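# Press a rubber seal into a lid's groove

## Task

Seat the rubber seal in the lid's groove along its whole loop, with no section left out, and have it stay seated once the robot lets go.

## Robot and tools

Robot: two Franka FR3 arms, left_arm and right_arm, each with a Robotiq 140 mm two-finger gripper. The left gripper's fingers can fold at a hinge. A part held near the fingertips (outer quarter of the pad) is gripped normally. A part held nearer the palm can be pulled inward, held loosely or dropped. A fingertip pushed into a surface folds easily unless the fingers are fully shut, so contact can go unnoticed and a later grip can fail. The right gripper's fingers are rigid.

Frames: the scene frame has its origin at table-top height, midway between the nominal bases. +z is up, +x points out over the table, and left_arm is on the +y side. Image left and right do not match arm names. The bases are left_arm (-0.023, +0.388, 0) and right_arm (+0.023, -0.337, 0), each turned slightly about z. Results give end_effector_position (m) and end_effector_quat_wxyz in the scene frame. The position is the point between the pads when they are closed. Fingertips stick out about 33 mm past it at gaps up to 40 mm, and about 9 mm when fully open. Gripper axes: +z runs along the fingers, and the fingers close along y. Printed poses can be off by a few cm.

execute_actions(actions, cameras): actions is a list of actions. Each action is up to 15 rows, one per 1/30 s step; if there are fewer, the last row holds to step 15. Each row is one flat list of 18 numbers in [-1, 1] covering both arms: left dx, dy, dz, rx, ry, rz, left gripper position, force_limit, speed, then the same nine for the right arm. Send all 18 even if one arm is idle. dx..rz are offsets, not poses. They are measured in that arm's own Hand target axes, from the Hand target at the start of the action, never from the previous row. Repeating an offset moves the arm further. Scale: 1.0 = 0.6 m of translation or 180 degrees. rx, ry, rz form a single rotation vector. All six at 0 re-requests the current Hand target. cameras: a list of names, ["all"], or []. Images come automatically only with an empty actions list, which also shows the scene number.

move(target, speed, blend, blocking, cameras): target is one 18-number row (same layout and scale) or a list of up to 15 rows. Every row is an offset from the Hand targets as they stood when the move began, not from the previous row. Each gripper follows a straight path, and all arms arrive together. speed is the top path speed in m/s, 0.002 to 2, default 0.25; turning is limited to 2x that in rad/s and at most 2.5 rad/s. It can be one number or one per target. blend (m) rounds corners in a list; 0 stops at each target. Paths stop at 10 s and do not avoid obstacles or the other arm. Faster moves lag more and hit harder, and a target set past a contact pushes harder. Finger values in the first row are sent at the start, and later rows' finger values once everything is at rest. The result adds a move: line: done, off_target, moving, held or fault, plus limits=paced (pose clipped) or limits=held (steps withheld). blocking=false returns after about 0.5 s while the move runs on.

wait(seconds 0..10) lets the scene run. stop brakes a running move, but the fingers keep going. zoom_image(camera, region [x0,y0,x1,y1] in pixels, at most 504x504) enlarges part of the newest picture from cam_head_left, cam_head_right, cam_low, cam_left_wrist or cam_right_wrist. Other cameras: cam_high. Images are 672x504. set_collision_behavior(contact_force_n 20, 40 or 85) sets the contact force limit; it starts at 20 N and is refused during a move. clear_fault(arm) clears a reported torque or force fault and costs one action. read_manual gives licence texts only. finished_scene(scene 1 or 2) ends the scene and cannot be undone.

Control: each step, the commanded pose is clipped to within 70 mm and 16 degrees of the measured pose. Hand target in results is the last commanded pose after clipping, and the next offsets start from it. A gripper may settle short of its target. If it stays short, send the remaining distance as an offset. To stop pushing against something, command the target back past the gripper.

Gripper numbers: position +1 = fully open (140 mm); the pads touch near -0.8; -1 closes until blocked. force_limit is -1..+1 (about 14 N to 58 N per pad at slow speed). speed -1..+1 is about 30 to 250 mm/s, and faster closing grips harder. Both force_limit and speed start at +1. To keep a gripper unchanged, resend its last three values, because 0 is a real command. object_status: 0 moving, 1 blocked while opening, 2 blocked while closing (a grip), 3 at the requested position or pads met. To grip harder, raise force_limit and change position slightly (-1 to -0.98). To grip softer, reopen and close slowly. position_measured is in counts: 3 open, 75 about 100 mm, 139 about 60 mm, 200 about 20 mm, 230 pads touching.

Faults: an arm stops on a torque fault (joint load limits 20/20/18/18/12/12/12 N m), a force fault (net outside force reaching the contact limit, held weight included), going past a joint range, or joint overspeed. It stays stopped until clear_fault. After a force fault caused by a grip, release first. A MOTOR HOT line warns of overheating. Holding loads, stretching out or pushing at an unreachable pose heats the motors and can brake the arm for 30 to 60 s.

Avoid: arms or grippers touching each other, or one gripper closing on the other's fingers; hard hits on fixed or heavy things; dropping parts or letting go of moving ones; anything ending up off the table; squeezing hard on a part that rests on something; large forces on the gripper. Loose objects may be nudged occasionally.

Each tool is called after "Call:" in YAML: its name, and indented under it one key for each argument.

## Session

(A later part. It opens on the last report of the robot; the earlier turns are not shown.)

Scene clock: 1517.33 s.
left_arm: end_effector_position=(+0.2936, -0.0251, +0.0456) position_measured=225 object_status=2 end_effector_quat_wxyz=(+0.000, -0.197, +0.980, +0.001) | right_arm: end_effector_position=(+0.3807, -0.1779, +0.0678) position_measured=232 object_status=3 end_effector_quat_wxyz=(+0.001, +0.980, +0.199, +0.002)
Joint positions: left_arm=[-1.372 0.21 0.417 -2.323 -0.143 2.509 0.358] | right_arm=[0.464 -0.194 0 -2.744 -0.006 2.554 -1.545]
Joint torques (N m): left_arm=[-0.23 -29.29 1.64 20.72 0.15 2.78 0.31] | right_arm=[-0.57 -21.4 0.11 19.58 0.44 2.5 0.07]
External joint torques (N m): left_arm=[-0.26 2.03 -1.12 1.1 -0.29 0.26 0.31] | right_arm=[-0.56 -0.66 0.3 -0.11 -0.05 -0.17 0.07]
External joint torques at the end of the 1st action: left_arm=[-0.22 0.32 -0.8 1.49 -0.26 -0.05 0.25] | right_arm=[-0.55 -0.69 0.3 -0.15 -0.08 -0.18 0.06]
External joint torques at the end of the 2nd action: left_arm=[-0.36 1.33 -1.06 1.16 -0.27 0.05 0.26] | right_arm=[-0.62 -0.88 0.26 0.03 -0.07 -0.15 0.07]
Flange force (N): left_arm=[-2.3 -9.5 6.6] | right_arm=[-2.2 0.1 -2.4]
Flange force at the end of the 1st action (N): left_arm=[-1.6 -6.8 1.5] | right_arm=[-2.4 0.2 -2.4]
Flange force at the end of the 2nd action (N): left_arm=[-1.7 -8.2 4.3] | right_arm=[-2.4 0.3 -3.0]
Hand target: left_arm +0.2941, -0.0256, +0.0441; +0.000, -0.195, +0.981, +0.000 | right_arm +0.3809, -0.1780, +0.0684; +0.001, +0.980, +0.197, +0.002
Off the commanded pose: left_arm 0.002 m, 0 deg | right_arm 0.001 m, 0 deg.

Call:
execute_actions:
  actions:
    - [[0,0,0,0,0,0,-0.69,-1,-1,0,0,0,0,0,0,-1,-1,-0.5]]
    - [[0,0,0,0,0,0,-0.69,-1,-1,0,0,0,0,0,0,-1,-1,-0.5]]
  cameras: ["cam_left_wrist"]

Call:
zoom_image:
  camera: "cam_left_wrist"
  region: [310, 100, 410, 230]

Scene clock: 1523.40 s.
left_arm: end_effector_position=(+0.2938, -0.0249, +0.0456) position_measured=215 object_status=3 end_effector_quat_wxyz=(+0.000, -0.198, +0.980, +0.001) | right_arm: end_effector_position=(+0.3807, -0.1779, +0.0678) position_measured=232 object_status=3 end_effector_quat_wxyz=(+0.001, +0.980, +0.199, +0.002)
Joint positions: left_arm=[-1.372 0.21 0.417 -2.323 -0.143 2.509 0.358] | right_arm=[0.464 -0.194 0 -2.744 -0.006 2.554 -1.545]
Joint torques (N m): left_arm=[-0.37 -29.42 1.44 20.78 0.18 2.8 0.3] | right_arm=[-0.59 -21.39 0.09 19.59 0.43 2.5 0.09]
External joint torques (N m): left_arm=[-0.46 1.99 -1.38 1.1 -0.25 0.27 0.3] | right_arm=[-0.64 -0.72 0.23 -0.05 -0.05 -0.17 0.09]
External joint torques at the end of the 1st action: left_arm=[-0.35 1.81 -1.3 1.01 -0.27 0.25 0.27] | right_arm=[-0.6 -0.6 0.25 -0.22 -0.07 -0.21 0.11]
Flange force (N): left_arm=[-1.8 -9.5 6.5] | right_arm=[-2.2 0.3 -2.5]
Flange force at the end of the 1st action (N): left_arm=[-1.7 -8.8 6.0] | right_arm=[-2.4 0.2 -2.2]
Hand target: left_arm +0.2941, -0.0256, +0.0441; +0.000, -0.195, +0.981, +0.000 | right_arm +0.3809, -0.1780, +0.0684; +0.001, +0.980, +0.197, +0.002
Off the commanded pose: left_arm 0.002 m, 0 deg | right_arm 0.001 m, 0 deg.
camera_calibration:
cam_left_wrist: T_world_to_cam=[[-0.369879, 0.929029, 0.00975698, 0.139972], [0.873571, 0.344185, 0.344108, -0.262193], [0.316328, 0.135802, -0.938879, 0.097967], [0, 0, 0, 1]] pos_world=[0.249827, -0.0530989, 0.180836]
Images, in order (width x height): cam_left_wrist 672x504.

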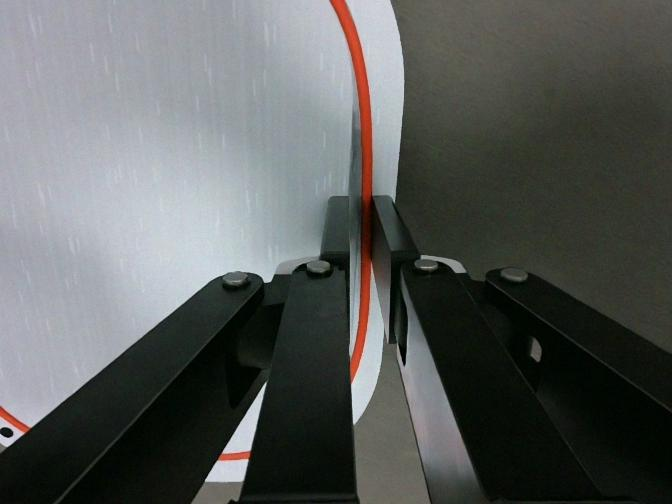

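Scaled by 3.877 from the camera's 672x504 image, which has a finer 960x720 frame.

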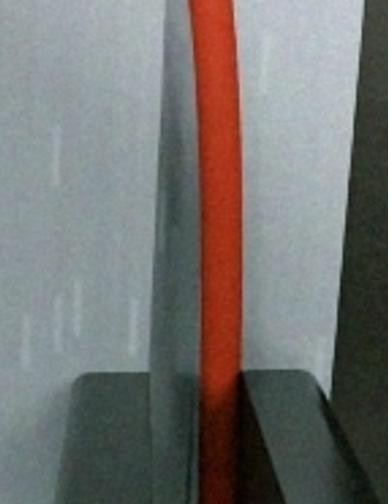

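Call:
execute_actions:
  actions:
    - [[0,0,0,0,0,0,-1,-1,-1,0,0,0,0,0,0,-1,-1,-0.5]]
    - [[0,0,0,0,0,0,-1,-1,-1,0,0,0,0,0,0,-1,-1,-0.5]]
    - [[0,0,-0.0012,0,0,0,-1,-1,-1,0,0,0,0,0,0,-1,-1,-0.5]]
  cameras: ["all"]

Call:
zoom_image:
  camera: "cam_left_wrist"
  region: [300, 0, 410, 230]

Call:
zoom_image:
  camera: "cam_high"
  region: [190, 190, 320, 300]

Call:
zoom_image:
  camera: "cam_head_right"
  region: [280, 310, 385, 405]

Scene clock: 1539.80 s.
left_arm: end_effector_position=(+0.2941, -0.0258, +0.0456) position_measured=225 object_status=2 end_effector_quat_wxyz=(+0.000, -0.197, +0.980, +0.000) | right_arm: end_effector_position=(+0.3807, -0.1779, +0.0678) position_measured=232 object_status=3 end_effector_quat_wxyz=(+0.001, +0.980, +0.199, +0.002)
Joint positions: left_arm=[-1.371 0.211 0.416 -2.323 -0.143 2.512 0.358] | right_arm=[0.464 -0.194 0 -2.744 -0.006 2.554 -1.545]
Joint torques (N m): left_arm=[-0.43 -30.33 2.05 20.68 0.56 2.19 0.26] | right_arm=[-0.57 -21.41 0.08 19.56 0.42 2.5 0.09]
External joint torques (N m): left_arm=[-0.53 0.99 -0.77 1.15 0.13 -0.32 0.26] | right_arm=[-0.54 -0.77 0.3 -0.09 -0.08 -0.17 0.09]
External joint torques at the end of the 1st action: left_arm=[-0.31 1 -1.02 1.01 -0.2 -0.14 0.26] | right_arm=[-0.58 -0.74 0.27 0 -0.06 -0.17 0.05]
External joint torques at the end of the 2nd action: left_arm=[-0.23 1.16 -1.1 0.88 -0.18 -0.18 0.27] | right_arm=[-0.53 -0.72 0.3 -0.1 -0.07 -0.18 0.09]
Flange force (N): left_arm=[-1.3 -7.0 1.7] | right_arm=[-2.5 0.1 -2.7]
Flange force at the end of the 1st action (N): left_arm=[-1.4 -7.0 3.0] | right_arm=[-2.1 0.2 -2.6]
Flange force at the end of the 2nd action (N): left_arm=[-1.5 -7.0 3.4] | right_arm=[-2.3 0.1 -2.6]
Hand target: left_arm +0.2941, -0.0256, +0.0448; +0.000, -0.195, +0.981, +0.000 | right_arm +0.3809, -0.1780, +0.0684; +0.001, +0.980, +0.197, +0.002
Off the commanded pose: left_arm 0.001 m, 0 deg | right_arm 0.001 m, 0 deg.
camera_calibration:
cam_left_wrist: T_world_to_cam=[[-0.369049, 0.92938, 0.00754153, 0.140829], [0.873305, 0.343982, 0.344985, -0.262053], [0.318028, 0.133902, -0.938578, 0.0974822], [0, 0, 0, 1]] pos_world=[0.249822, -0.0537948, 0.180837]
cam_right_wrist: T_world_to_cam=[[0.405582, -0.914018, -0.00856587, -0.304881], [-0.862797, -0.385914, 0.326575, 0.246999], [-0.301801, -0.125062, -0.945133, 0.299856], [0, 0, 0, 1]] pos_world=[0.427261, -0.145845, 0.200128]

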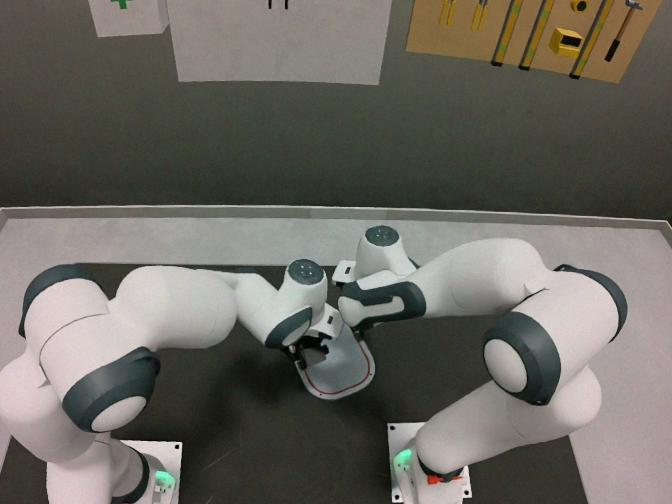

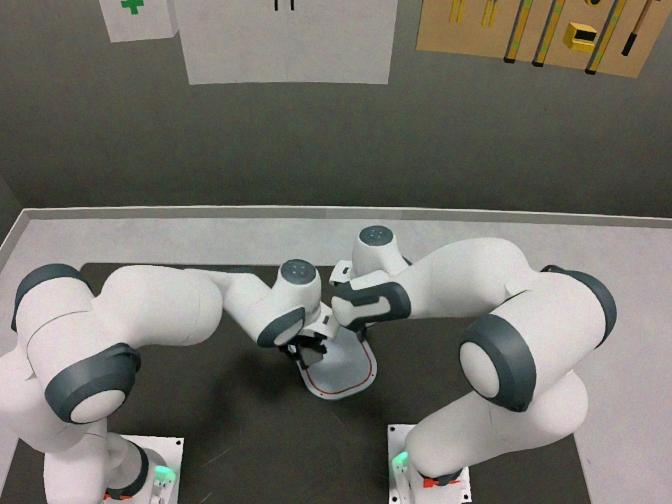

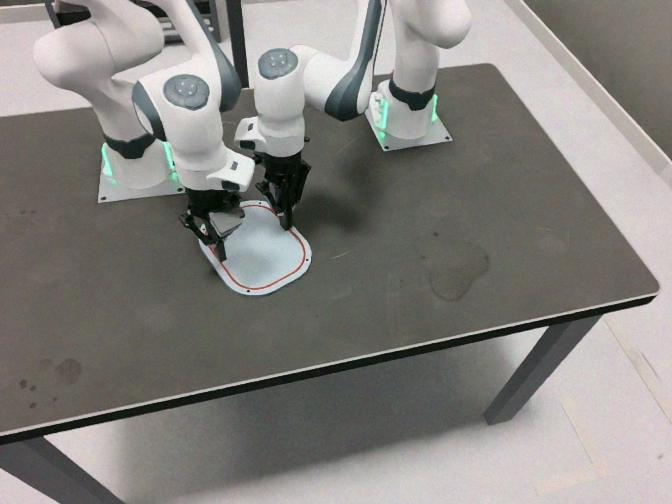

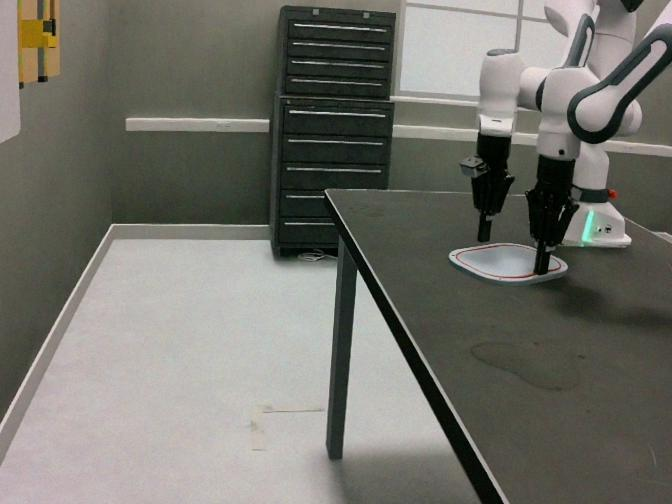

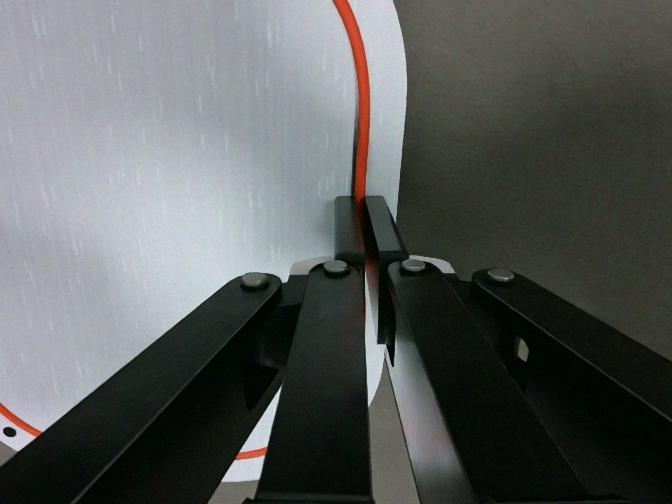

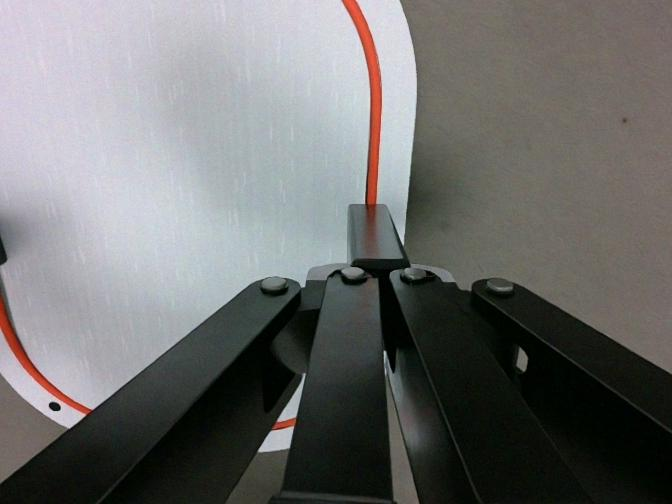

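Scaled by 2.191 from the camera's 672x504 image, which has a finer 960x720 frame.

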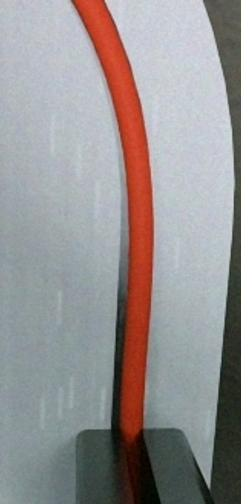

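Scaled by 3.877 from the camera's 672x504 image, which has a finer 960x720 frame.

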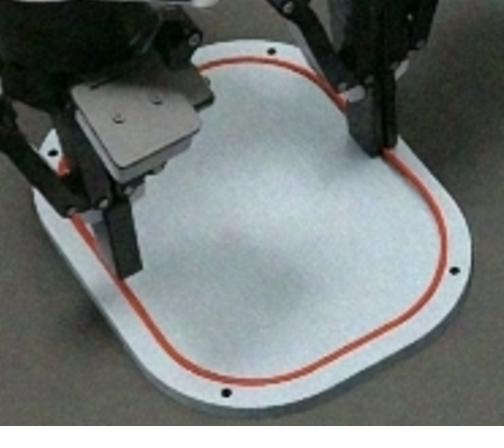

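Scaled by 4.800 from the camera's 672x504 image, which has a finer 960x720 frame.

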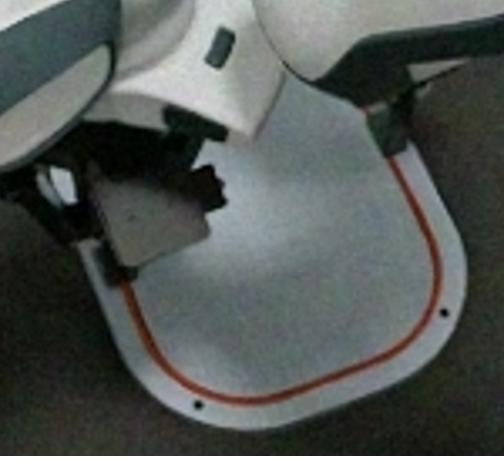

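Call:
zoom_image:
  camera: "cam_right_wrist"
  region: [300, 0, 430, 230]

Scaled by 2.191 from the camera's 672x504 image, which has a finer 960x720 frame.

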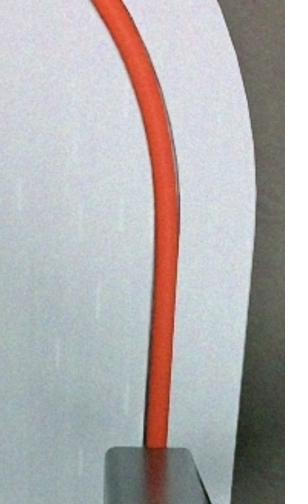

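Call:
move:
  target:
    - [0, 0, 0, 0, 0, 0, -1.0, -1.0, -1.0, 0.0367, 0.0063, 0.012, 0, 0, 0, -1.0, -1.0, -0.5]
  speed: 0.08
  cameras: ["cam_right_wrist"]

Call:
zoom_image:
  camera: "cam_right_wrist"
  region: [300, 0, 430, 230]

Scene clock: 1584.57 s.
left_arm: end_effector_position=(+0.2941, -0.0258, +0.0456) position_measured=225 object_status=2 end_effector_quat_wxyz=(+0.000, -0.197, +0.980, +0.000) | right_arm: end_effector_position=(+0.4015, -0.1731, +0.0613) position_measured=232 object_status=3 end_effector_quat_wxyz=(+0.001, +0.981, +0.195, +0.001)
Joint positions: left_arm=[-1.371 0.211 0.416 -2.323 -0.143 2.512 0.358] | right_arm=[0.462 -0.116 -0.009 -2.68 -0.006 2.565 -1.548]
Joint torques (N m): left_arm=[-0.31 -30.34 2.06 20.67 0.56 2.19 0.25] | right_arm=[-0.56 -22.66 0.34 19.28 0.37 2.91 -0.17]
External joint torques (N m): left_arm=[-0.24 1.03 -0.61 1.04 0.12 -0.33 0.25] | right_arm=[-0.57 0.54 0.42 -0.11 -0.12 0.26 -0.17]
Flange force (N): left_arm=[-1.6 -6.8 1.8] | right_arm=[1.0 0.5 2.3]
Hand target: left_arm +0.2941, -0.0256, +0.0448; +0.000, -0.195, +0.981, +0.000 | right_arm +0.4027, -0.1730, +0.0613; +0.001, +0.980, +0.197, +0.002
Off the commanded pose: left_arm 0.001 m, 0 deg | right_arm 0.001 m, 0 deg.
move: done
camera_calibration:
cam_right_wrist: T_world_to_cam=[[0.398746, -0.917011, -0.00960578, -0.306642], [-0.864783, -0.379481, 0.328853, 0.270628], [-0.305207, -0.122822, -0.944332, 0.30229], [0, 0, 0, 1]] pos_world=[0.448568, -0.141368, 0.19352]
Images, in order (width x height): cam_right_wrist 672x504.

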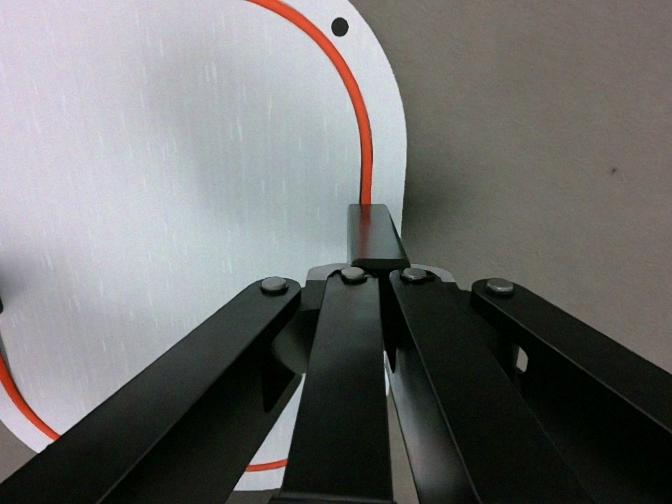

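Scaled by 2.191 from the camera's 672x504 image, which has a finer 960x720 frame.

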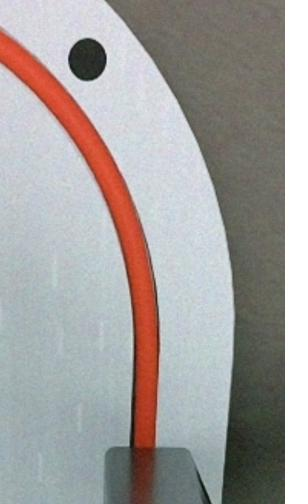

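Call:
move:
  target:
    - [0, 0, 0, 0, 0, 0, -1.0, -1.0, -1.0, 0, 0, 0.0155, 0, 0, 0, -1.0, -1.0, -0.5]
    - [0, 0, 0, 0, 0, 0, -1.0, -1.0, -1.0, 0, 0, 0.0232, 0, 0, 0, -1.0, -1.0, -0.5]
  speed: [0.05, 0.015]

Scene clock: 1592.60 s.
left_arm: end_effector_position=(+0.2941, -0.0258, +0.0456) position_measured=225 object_status=2 end_effector_quat_wxyz=(+0.000, -0.197, +0.980, +0.000) | right_arm: end_effector_position=(+0.4027, -0.1726, +0.0499) position_measured=232 object_status=3 end_effector_quat_wxyz=(+0.001, +0.981, +0.196, +0.001)
Joint positions: left_arm=[-1.371 0.211 0.416 -2.323 -0.143 2.512 0.358] | right_arm=[0.462 -0.082 -0.01 -2.681 -0.006 2.602 -1.549]
Joint torques (N m): left_arm=[-0.36 -30.32 1.99 20.71 0.56 2.2 0.23] | right_arm=[-0.71 -21.01 0.21 17.79 0.3 3.93 -0.18]
External joint torques (N m): left_arm=[-0.47 1.07 -0.85 1.05 0.13 -0.33 0.23] | right_arm=[-0.73 3.02 0.25 -1.2 -0.16 1.25 -0.18]
Flange force (N): left_arm=[-1.2 -7.0 1.9] | right_arm=[3.4 0.8 12.8]
Hand target: left_arm +0.2941, -0.0256, +0.0448; +0.000, -0.195, +0.981, +0.000 | right_arm +0.4027, -0.1730, +0.0473; +0.001, +0.980, +0.197, +0.002
Off the commanded pose: left_arm 0.001 m, 0 deg | right_arm 0.003 m, 0 deg.
move: done

Call:
move:
  target:
    - [0, 0, 0, 0, 0, 0, -1.0, -1.0, -1.0, 0, 0, -0.02, 0, 0, 0, -1.0, -1.0, -0.5]
    - [0, 0, 0, 0, 0, 0, -1.0, -1.0, -1.0, 0.0362, 0.0005, -0.02, 0, 0, 0, -1.0, -1.0, -0.5]
  speed: [0.06, 0.06]
  blend: [0.005, 0]
  cameras: ["cam_right_wrist"]

Call:
zoom_image:
  camera: "cam_right_wrist"
  region: [200, 0, 430, 230]

Scene clock: 1644.03 s.
left_arm: end_effector_position=(+0.2941, -0.0258, +0.0456) position_measured=225 object_status=2 end_effector_quat_wxyz=(+0.000, -0.197, +0.980, +0.000) | right_arm: end_effector_position=(+0.4233, -0.1643, +0.0599) position_measured=232 object_status=3 end_effector_quat_wxyz=(+0.001, +0.981, +0.196, +0.003)
Joint positions: left_arm=[-1.371 0.211 0.416 -2.323 -0.143 2.512 0.358] | right_arm=[0.462 -0.053 -0.011 -2.611 -0.006 2.565 -1.551]
Joint velocities: left_arm=[within noise] | right_arm=[0 0.001 0.001 0.002 0 -0.004 0]
Joint torques (N m): left_arm=[-0.36 -30.34 2.01 20.66 0.56 2.2 0.24] | right_arm=[-0.61 -25.34 0.21 20.11 0.37 2.61 -0.2]
External joint torques (N m): left_arm=[-0.37 0.9 -0.71 1.13 0.12 -0.3 0.24] | right_arm=[-0.6 0.25 0.26 0.56 -0.12 -0.07 -0.2]
Flange force (N): left_arm=[-1.4 -6.7 1.6] | right_arm=[2.5 0.8 0.2]
Hand target: left_arm +0.2941, -0.0256, +0.0448; +0.000, -0.195, +0.981, +0.000 | right_arm +0.4228, -0.1648, +0.0594; +0.001, +0.980, +0.197, +0.002
Off the commanded pose: left_arm 0.001 m, 0 deg | right_arm 0.001 m, 0 deg.
move: done
camera_calibration:
cam_right_wrist: T_world_to_cam=[[0.400198, -0.916384, -0.00906753, -0.307878], [-0.865971, -0.381383, 0.323483, 0.293844], [-0.299892, -0.121605, -0.946191, 0.306793], [0, 0, 0, 1]] pos_world=[0.469677, -0.132759, 0.19244]
Images, in order (width x height): cam_right_wrist 672x504.

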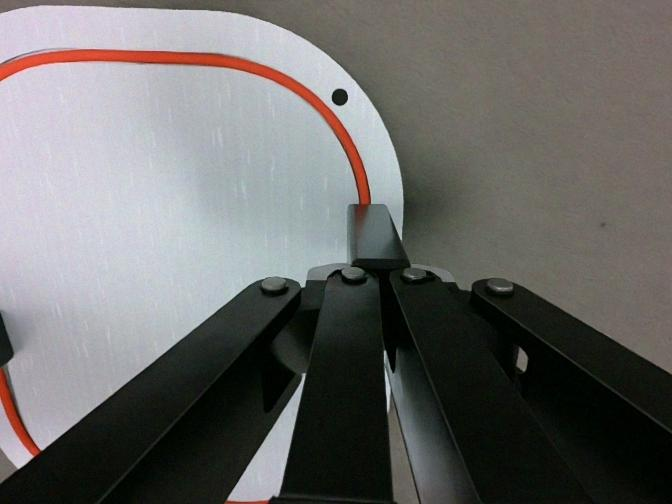

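Scaled by 2.191 from the camera's 672x504 image, which has a finer 960x720 frame.

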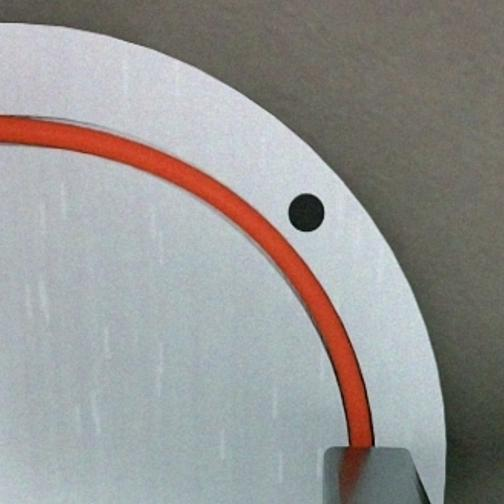

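Call:
move:
  target:
    - [0, 0, 0, 0, 0, 0, -1.0, -1.0, -1.0, 0, 0, 0.012, 0, 0, 0, -1.0, -1.0, -0.5]
    - [0, 0, 0, 0, 0, 0, -1.0, -1.0, -1.0, 0, 0, 0.02, 0, 0, 0, -1.0, -1.0, -0.5]
  speed: [0.05, 0.015]

Scene clock: 1660.70 s.
left_arm: end_effector_position=(+0.2941, -0.0258, +0.0456) position_measured=225 object_status=2 end_effector_quat_wxyz=(+0.000, -0.197, +0.980, +0.000) | right_arm: end_effector_position=(+0.4229, -0.1645, +0.0500) position_measured=232 object_status=3 end_effector_quat_wxyz=(+0.001, +0.981, +0.196, +0.001)
Joint positions: left_arm=[-1.371 0.211 0.416 -2.323 -0.143 2.512 0.358] | right_arm=[0.462 -0.026 -0.011 -2.612 -0.006 2.588 -1.552]
Joint torques (N m): left_arm=[-0.34 -30.31 2.03 20.66 0.55 2.2 0.22] | right_arm=[-0.55 -23.43 0.31 18.04 0.34 3.87 -0.21]
External joint torques (N m): left_arm=[-0.31 1.06 -0.67 1.03 0.11 -0.33 0.22] | right_arm=[-0.57 2.6 0.32 -1.08 -0.13 1.2 -0.21]
Flange force (N): left_arm=[-1.5 -6.8 1.9] | right_arm=[2.3 0.7 10.8]
Hand target: left_arm +0.2941, -0.0256, +0.0448; +0.000, -0.195, +0.981, +0.000 | right_arm +0.4229, -0.1648, +0.0474; +0.001, +0.980, +0.197, +0.002
Off the commanded pose: left_arm 0.001 m, 0 deg | right_arm 0.003 m, 0 deg.
move: done

Call:
move:
  target:
    - [0, 0, 0, 0, 0, 0, -1.0, -1.0, -1.0, 0, 0, -0.02, 0, 0, 0, -1.0, -1.0, -0.5]
    - [0, 0, 0, 0, 0, 0, -1.0, -1.0, -1.0, 0.03445, -0.0019, -0.02, 0, 0, -0.0733, -1.0, -1.0, -0.5]
  speed: [0.06, 0.08]
  blend: [0.005, 0]
  cameras: ["cam_right_wrist"]

Call:
zoom_image:
  camera: "cam_right_wrist"
  region: [200, 0, 430, 230]

Scene clock: 1671.80 s.
left_arm: end_effector_position=(+0.2941, -0.0258, +0.0456) position_measured=225 object_status=2 end_effector_quat_wxyz=(+0.000, -0.197, +0.980, +0.000) | right_arm: end_effector_position=(+0.4273, -0.1628, +0.0602) position_measured=232 object_status=3 end_effector_quat_wxyz=(+0.000, +0.979, +0.204, +0.005)
Joint positions: left_arm=[-1.371 0.211 0.416 -2.323 -0.143 2.512 0.358] | right_arm=[0.462 -0.045 -0.011 -2.601 -0.006 2.566 -1.568]
Joint torques (N m): left_arm=[-0.37 -30.52 2.02 20.66 0.55 2.2 0.24] | right_arm=[-0.59 -26.27 0.65 19.28 0.36 2.73 0.14]
External joint torques (N m): left_arm=[-0.37 0.9 -0.72 0.97 0.11 -0.34 0.25] | right_arm=[-0.53 -0.25 0.74 -0.4 -0.14 0.02 0.14]
Flange force (N): left_arm=[-1.2 -6.2 1.5] | right_arm=[-2.0 -0.6 -0.4]
Hand target: left_arm +0.2941, -0.0256, +0.0448; +0.000, -0.195, +0.981, +0.000 | right_arm +0.4270, -0.1629, +0.0601; +0.000, +0.979, +0.204, +0.005 (not the last commanded pose)
Off the commanded pose: left_arm 0.001 m, 0 deg | right_arm 0.016 m, 12 deg.
move: held (right_arm; a check stopped the path); path passed 1 of 2 targets; limits=held
pose unreachable (right arm): on one or more control steps of this call, first in action 0 (counted from 0), this arm could not follow its commanded pose, so it was not sent that pose on those steps. It may still have moved: this result reports where it is.
cause: moving toward the commanded pose would bring a part of the arm too close to another arm (a part of this arm just beyond joint 5 (forearm roll) and a part of the left arm just beyond its joint 6 (wrist pitch), at the place that arm is still heading or pushing toward).
camera_calibration:
cam_right_wrist: T_world_to_cam=[[0.415499, -0.909551, -0.00882079, -0.313479], [-0.860442, -0.396173, 0.320447, 0.293151], [-0.294958, -0.125556, -0.947225, 0.305688], [0, 0, 0, 1]] pos_world=[0.472655, -0.130606, 0.192851]
Images, in order (width x height): cam_right_wrist 672x504.

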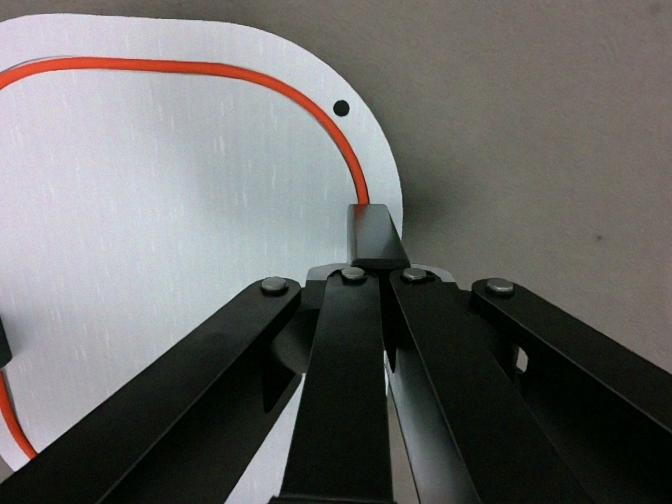

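Scaled by 2.191 from the camera's 672x504 image, which has a finer 960x720 frame.

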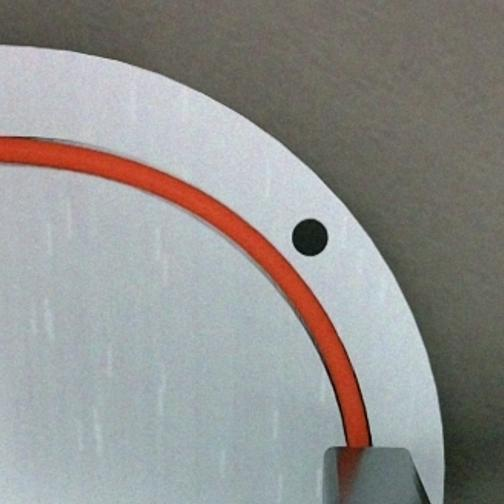

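Call:
move:
  target: [0, 0, 0, 0, 0, 0, -1.0, -1.0, -1.0, -0.1229, -0.0031, -0.0012, 0.0006, -0.0031, 0.0102, -1.0, -1.0, -0.5]
  speed: 0.08
  cameras: ["cam_right_wrist", "cam_high"]

Call:
zoom_image:
  camera: "cam_right_wrist"
  region: [250, 0, 430, 230]

Scene clock: 1731.87 s.
left_arm: end_effector_position=(+0.2941, -0.0258, +0.0456) position_measured=225 object_status=2 end_effector_quat_wxyz=(+0.000, -0.197, +0.980, +0.000) | right_arm: end_effector_position=(+0.3587, -0.1905, +0.0600) position_measured=232 object_status=3 end_effector_quat_wxyz=(+0.001, +0.981, +0.192, -0.001)
Joint positions: left_arm=[-1.371 0.211 0.416 -2.323 -0.143 2.512 0.358] | right_arm=[0.462 -0.242 -0.007 -2.822 -0.006 2.578 -1.539]
Joint velocities: left_arm=[within noise] | right_arm=[0 0 -0.001 -0.001 -0.001 0 0.005]
Joint torques (N m): left_arm=[-0.36 -30.48 2 20.66 0.54 2.19 0.24] | right_arm=[-0.88 -19.16 0.81 18.52 0.35 2.8 0.31]
External joint torques (N m): left_arm=[-0.39 0.89 -0.76 1.06 0.11 -0.33 0.24] | right_arm=[-0.89 -0.67 1 -0.72 -0.12 0.14 0.31]
Flange force (N): left_arm=[-1.3 -6.5 1.5] | right_arm=[-4.3 -0.9 -1.2]
Hand target: left_arm +0.2941, -0.0256, +0.0448; +0.000, -0.195, +0.981, +0.000 | right_arm +0.3586, -0.1906, +0.0601; +0.000, +0.982, +0.188, +0.000
Off the commanded pose: left_arm 0.001 m, 0 deg | right_arm 0.000 m, 0 deg.
move: done
camera_calibration:
cam_right_wrist: T_world_to_cam=[[0.39261, -0.919648, -0.0102385, -0.303847], [-0.866518, -0.373613, 0.330999, 0.229017], [-0.308228, -0.121082, -0.943576, 0.287235], [0, 0, 0, 1]] pos_world=[0.406274, -0.159089, 0.192112]
Images, in order (width x height): cam_high 672x504, cam_right_wrist 672x504.

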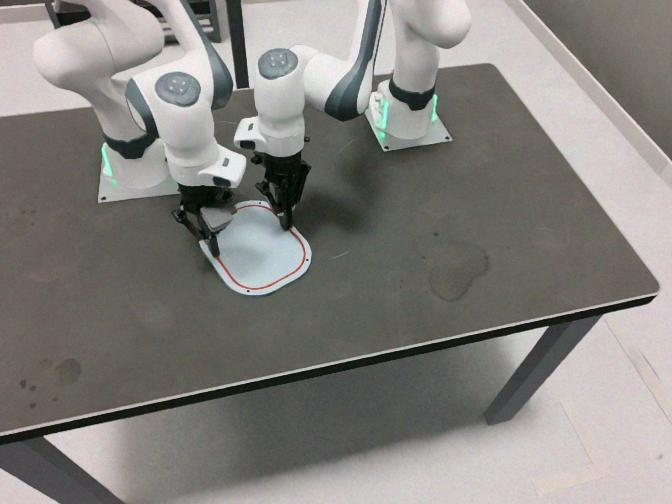

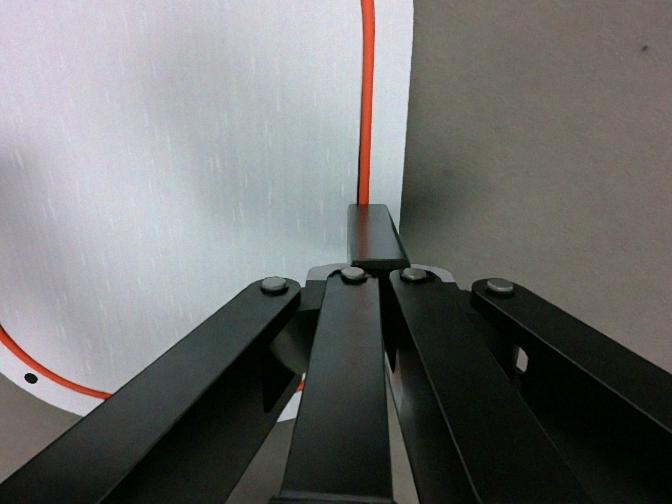

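Scaled by 2.191 from the camera's 672x504 image, which has a finer 960x720 frame.

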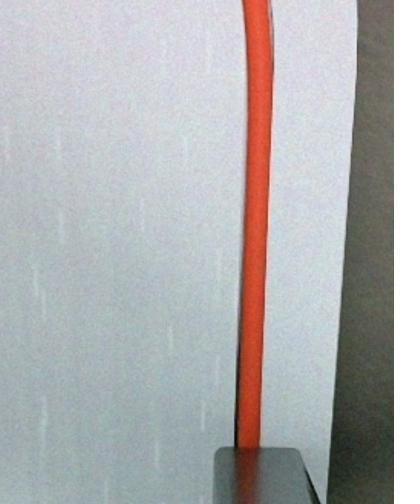

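Call:
zoom_image:
  camera: "cam_right_wrist"
  region: [335, 0, 405, 100]

Call:
zoom_image:
  camera: "cam_right_wrist"
  region: [335, 100, 405, 205]

Call:
zoom_image:
  camera: "cam_right_wrist"
  region: [0, 300, 130, 430]

Scaled by 5.040 from the camera's 672x504 image, which has a finer 960x720 frame.

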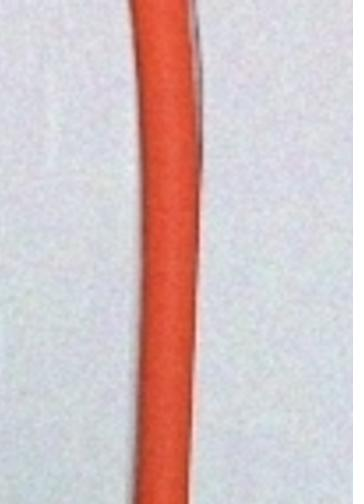

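Scaled by 4.800 from the camera's 672x504 image, which has a finer 960x720 frame.

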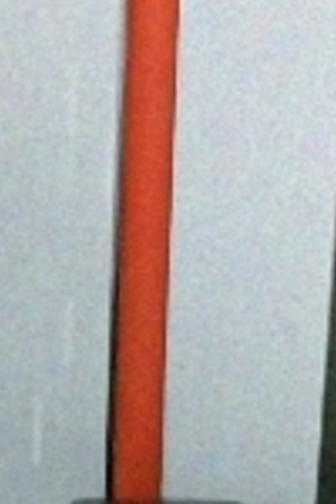

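Scaled by 3.877 from the camera's 672x504 image, which has a finer 960x720 frame.

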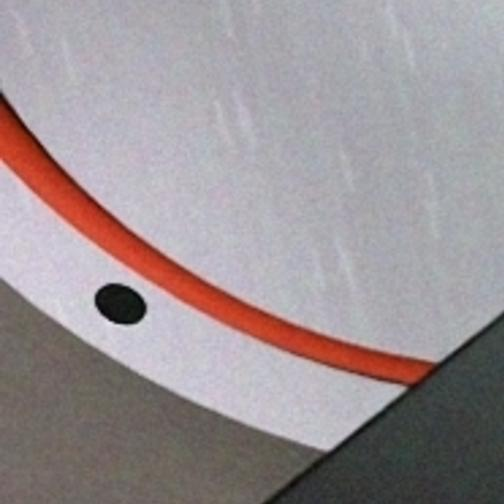

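Call:
move:
  target:
    - [0, 0, 0, 0, 0, 0, -1.0, -1.0, -1.0, 0, -0.0015, 0.0132, 0, 0, 0, -1.0, -1.0, -0.5]
    - [0, 0, 0, 0, 0, 0, -1.0, -1.0, -1.0, 0, -0.0015, 0.0212, 0, 0, 0, -1.0, -1.0, -0.5]
  speed: [0.05, 0.015]

Scene clock: 1752.87 s.
left_arm: end_effector_position=(+0.2941, -0.0258, +0.0456) position_measured=225 object_status=2 end_effector_quat_wxyz=(+0.000, -0.197, +0.980, +0.000) | right_arm: end_effector_position=(+0.3585, -0.1903, +0.0498) position_measured=232 object_status=3 end_effector_quat_wxyz=(+0.001, +0.982, +0.191, -0.001)
Joint positions: left_arm=[-1.371 0.211 0.416 -2.323 -0.143 2.512 0.358] | right_arm=[0.462 -0.21 -0.006 -2.826 -0.006 2.614 -1.535]
Joint torques (N m): left_arm=[-0.37 -30.46 2.06 20.69 0.54 2.18 0.22] | right_arm=[-0.65 -15.8 0.84 17.34 0.39 4.09 0.28]
External joint torques (N m): left_arm=[-0.39 0.89 -0.69 1.07 0.11 -0.34 0.22] | right_arm=[-0.62 3.31 1.06 -1.26 -0.06 1.44 0.28]
Flange force (N): left_arm=[-1.3 -6.5 1.4] | right_arm=[5.5 -1.6 16.3]
Hand target: left_arm +0.2941, -0.0256, +0.0448; +0.000, -0.195, +0.981, +0.000 | right_arm +0.3583, -0.1898, +0.0474; +0.000, +0.982, +0.188, +0.000
Off the commanded pose: left_arm 0.001 m, 0 deg | right_arm 0.002 m, 0 deg.
move: done

Call:
move:
  target:
    - [0, 0, 0, 0, 0, 0, -1.0, -1.0, -1.0, 0, 0, -0.02, 0, 0, 0, -1.0, -1.0, -0.5]
    - [0, 0, 0, 0, 0, 0, -1.0, -1.0, -1.0, -0.0367, 0, -0.02, 0, 0, 0, -1.0, -1.0, -0.5]
  speed: [0.06, 0.06]
  blend: [0.005, 0]
  cameras: ["cam_right_wrist", "cam_left_wrist", "cam_high"]

Call:
zoom_image:
  camera: "cam_right_wrist"
  region: [300, 60, 430, 230]

Call:
zoom_image:
  camera: "cam_left_wrist"
  region: [280, 0, 410, 230]

Scene clock: 1763.73 s.
left_arm: end_effector_position=(+0.2941, -0.0258, +0.0456) position_measured=225 object_status=2 end_effector_quat_wxyz=(+0.000, -0.197, +0.980, +0.000) | right_arm: end_effector_position=(+0.3394, -0.1980, +0.0597) position_measured=232 object_status=3 end_effector_quat_wxyz=(+0.001, +0.982, +0.191, +0.002)
Joint positions: left_arm=[-1.371 0.211 0.416 -2.323 -0.143 2.512 0.358] | right_arm=[0.462 -0.309 -0.004 -2.889 -0.006 2.583 -1.533]
Joint velocities: left_arm=[within noise] | right_arm=[0.001 0 -0.001 -0.001 0 -0.003 0.001]
Joint torques (N m): left_arm=[-0.39 -30.48 2.03 20.66 0.53 2.2 0.23] | right_arm=[-0.59 -16.7 0.87 18.05 0.53 2.54 0.33]
External joint torques (N m): left_arm=[-0.29 0.77 -0.6 1.09 0.09 -0.32 0.23] | right_arm=[-0.55 -0.66 1.19 -1.1 0.06 -0.11 0.33]
Flange force (N): left_arm=[-1.4 -6.3 1.2] | right_arm=[-5.6 -1.8 -2.0]
Hand target: left_arm +0.2941, -0.0256, +0.0448; +0.000, -0.195, +0.981, +0.000 | right_arm +0.3378, -0.1979, +0.0594; +0.000, +0.982, +0.188, +0.000
Off the commanded pose: left_arm 0.001 m, 0 deg | right_arm 0.002 m, 0 deg.
move: done
camera_calibration:
cam_left_wrist: T_world_to_cam=[[-0.369049, 0.92938, 0.00754153, 0.140829], [0.873305, 0.343982, 0.344985, -0.262053], [0.318028, 0.133902, -0.938578, 0.0974822], [0, 0, 0, 1]] pos_world=[0.249822, -0.0537948, 0.180837]
cam_right_wrist: T_world_to_cam=[[0.389834, -0.920832, -0.00988159, -0.302491], [-0.868982, -0.371393, 0.327014, 0.211159], [-0.304795, -0.118894, -0.944968, 0.279446], [0, 0, 0, 1]] pos_world=[0.386588, -0.166896, 0.192027]
Images, in order (width x height): cam_high 672x504, cam_left_wrist 672x504, cam_right_wrist 672x504.

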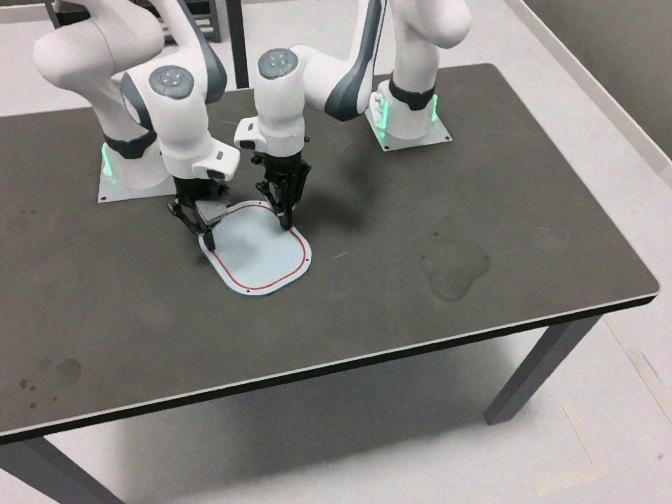

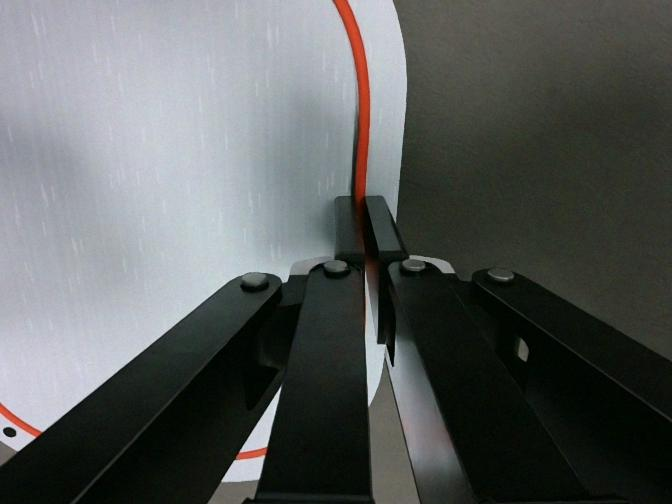

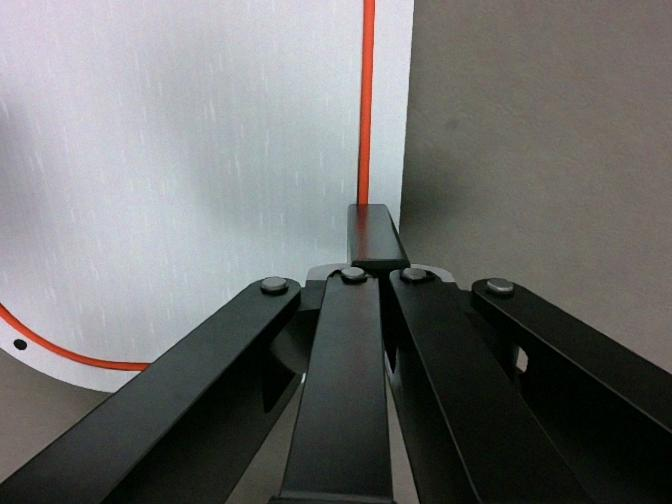

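Scaled by 2.965 from the camera's 672x504 image, which has a finer 960x720 frame.

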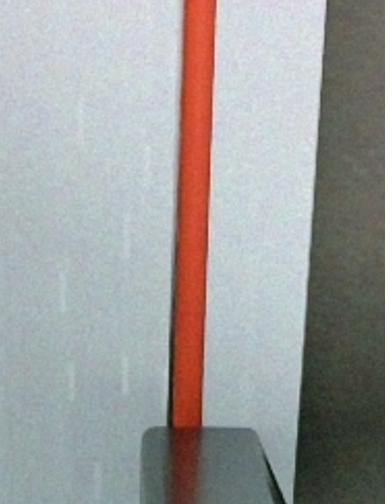

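Scaled by 2.191 from the camera's 672x504 image, which has a finer 960x720 frame.

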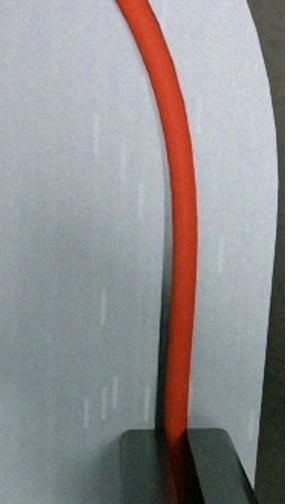

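Call:
move:
  target:
    - [0, 0, 0, 0, 0, 0, -1.0, -1.0, -1.0, 0, -0.0015, 0.012, 0, 0, 0, -1.0, -1.0, -0.5]
    - [0, 0, 0, 0, 0, 0, -1.0, -1.0, -1.0, 0, -0.0015, 0.0195, 0, 0, 0, -1.0, -1.0, -0.5]
  speed: [0.05, 0.015]

Scene clock: 1772.07 s.
left_arm: end_effector_position=(+0.2941, -0.0258, +0.0456) position_measured=225 object_status=2 end_effector_quat_wxyz=(+0.000, -0.197, +0.980, +0.000) | right_arm: end_effector_position=(+0.3378, -0.1979, +0.0498) position_measured=232 object_status=3 end_effector_quat_wxyz=(+0.001, +0.982, +0.191, -0.001)
Joint positions: left_arm=[-1.371 0.211 0.416 -2.323 -0.143 2.512 0.358] | right_arm=[0.462 -0.277 -0.002 -2.894 -0.005 2.615 -1.531]
Joint torques (N m): left_arm=[-0.39 -30.49 2.01 20.68 0.54 2.19 0.26] | right_arm=[-0.42 -13.6 0.85 17.46 0.58 4.02 0.3]
External joint torques (N m): left_arm=[-0.34 0.9 -0.68 1 0.1 -0.34 0.26] | right_arm=[-0.43 3.05 1.1 -1.2 0.14 1.37 0.3]
Flange force (N): left_arm=[-1.4 -6.3 1.6] | right_arm=[6.0 -2.2 16.4]
Hand target: left_arm +0.2941, -0.0256, +0.0448; +0.000, -0.195, +0.981, +0.000 | right_arm +0.3375, -0.1971, +0.0477; +0.000, +0.982, +0.188, +0.000
Off the commanded pose: left_arm 0.001 m, 0 deg | right_arm 0.002 m, 0 deg.
move: done

Call:
move:
  target:
    - [0, 0, 0, 0, 0, 0, -1.0, -1.0, -1.0, 0, 0, -0.02, 0, 0, 0, -1.0, -1.0, -0.5]
    - [0, 0, 0, 0, 0, 0, -1.0, -1.0, -1.0, -0.0364, -0.0007, -0.02, 0, 0, 0.0678, -1.0, -1.0, -0.5]
  speed: [0.06, 0.08]
  blend: [0.005, 0]
  cameras: ["cam_right_wrist", "cam_high", "cam_head_right"]

Call:
zoom_image:
  camera: "cam_right_wrist"
  region: [300, 60, 430, 230]

Call:
zoom_image:
  camera: "cam_head_right"
  region: [280, 310, 385, 405]

Scene clock: 1801.77 s.
left_arm: end_effector_position=(+0.2941, -0.0258, +0.0456) position_measured=225 object_status=2 end_effector_quat_wxyz=(+0.000, -0.197, +0.980, +0.000) | right_arm: end_effector_position=(+0.3182, -0.2042, +0.0600) position_measured=232 object_status=3 end_effector_quat_wxyz=(+0.001, +0.996, +0.087, +0.001)
Joint positions: left_arm=[-1.371 0.211 0.416 -2.323 -0.143 2.512 0.358] | right_arm=[0.403 -0.385 0.078 -2.954 0.05 2.572 -1.354]
Joint velocities: left_arm=[within noise] | right_arm=[0.001 -0.001 0 -0.001 0.001 0.001 0.005]
Joint torques (N m): left_arm=[-0.37 -30.45 2.06 20.67 0.54 2.19 0.2] | right_arm=[-0.9 -14.04 0.17 18.65 0.62 2.5 0.2]
External joint torques (N m): left_arm=[-0.29 0.89 -0.59 1.06 0.1 -0.33 0.2] | right_arm=[-0.91 -0.55 1.07 -0.73 0.15 -0.17 0.2]
Flange force (N): left_arm=[-1.4 -6.5 1.4] | right_arm=[-3.9 0.1 -2.0]
Hand target: left_arm +0.2941, -0.0256, +0.0448; +0.000, -0.195, +0.981, +0.000 | right_arm +0.3170, -0.2047, +0.0597; +0.000, +0.997, +0.083, +0.000
Off the commanded pose: left_arm 0.001 m, 0 deg | right_arm 0.001 m, 1 deg.
move: done
camera_calibration:
cam_right_wrist: T_world_to_cam=[[0.190304, -0.981671, -0.0103672, -0.248891], [-0.927097, -0.183178, 0.327012, 0.247299], [-0.322917, -0.0526203, -0.944963, 0.291839], [0, 0, 0, 1]] pos_world=[0.370874, -0.183673, 0.192327]
Images, in order (width x height): cam_head_right 672x504, cam_high 672x504, cam_right_wrist 672x504.

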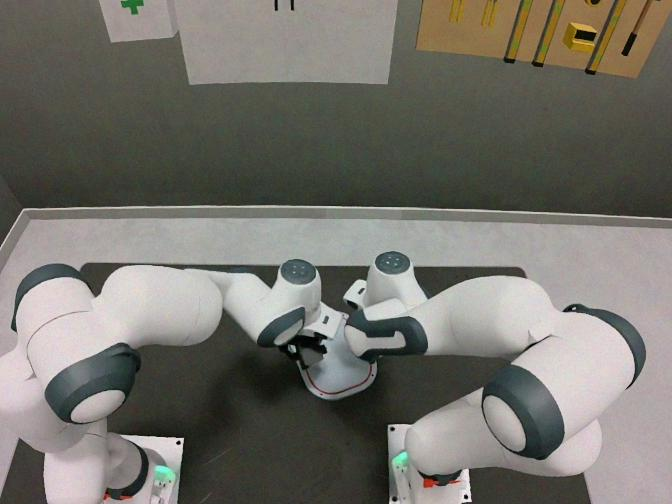

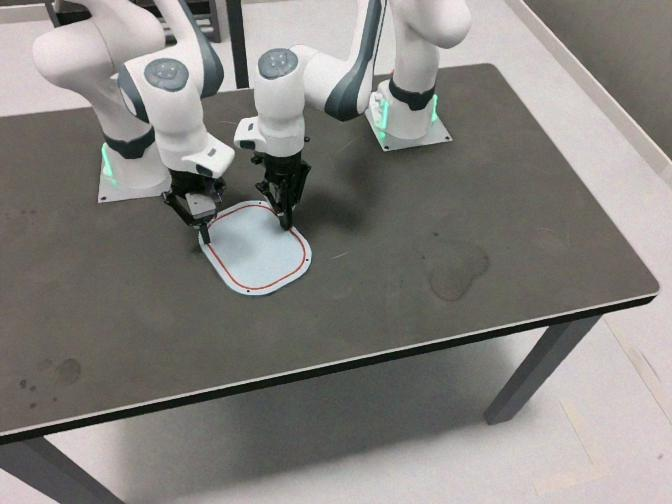

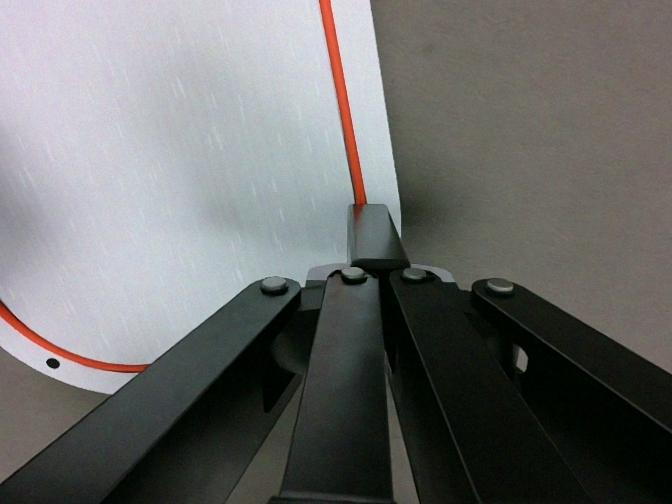

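Scaled by 2.965 from the camera's 672x504 image, which has a finer 960x720 frame.

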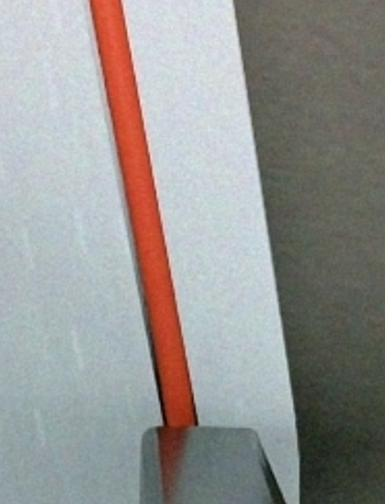

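Scaled by 4.800 from the camera's 672x504 image, which has a finer 960x720 frame.

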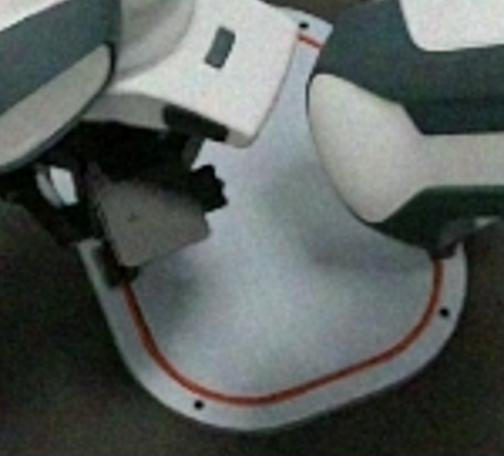

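Call:
move:
  target:
    - [0, 0, 0, 0, 0, 0, -1.0, -1.0, -1.0, 0, 0, 0.0122, 0, 0, 0, -1.0, -1.0, -0.5]
    - [0, 0, 0, 0, 0, 0, -1.0, -1.0, -1.0, 0, 0, 0.0198, 0, 0, 0, -1.0, -1.0, -0.5]
  speed: [0.05, 0.015]

Scene clock: 1808.77 s.
left_arm: end_effector_position=(+0.2941, -0.0258, +0.0456) position_measured=225 object_status=2 end_effector_quat_wxyz=(+0.000, -0.197, +0.980, +0.000) | right_arm: end_effector_position=(+0.3168, -0.2046, +0.0497) position_measured=232 object_status=3 end_effector_quat_wxyz=(+0.001, +0.996, +0.086, -0.001)
Joint positions: left_arm=[-1.371 0.211 0.416 -2.323 -0.143 2.512 0.358] | right_arm=[0.403 -0.349 0.078 -2.96 0.05 2.609 -1.351]
Joint torques (N m): left_arm=[-0.37 -30.48 2.02 20.69 0.54 2.2 0.2] | right_arm=[-0.88 -10.99 0.1 17.51 0.23 4.06 0.26]
External joint torques (N m): left_arm=[-0.33 0.86 -0.67 1.12 0.11 -0.31 0.2] | right_arm=[-0.87 3.18 0.93 -1.27 -0.21 1.39 0.26]
Flange force (N): left_arm=[-1.3 -6.6 1.4] | right_arm=[7.8 -2.3 18.6]
Hand target: left_arm +0.2941, -0.0256, +0.0448; +0.000, -0.195, +0.981, +0.000 | right_arm +0.3170, -0.2047, +0.0478; +0.000, +0.997, +0.083, +0.000
Off the commanded pose: left_arm 0.001 m, 0 deg | right_arm 0.002 m, 0 deg.
move: done


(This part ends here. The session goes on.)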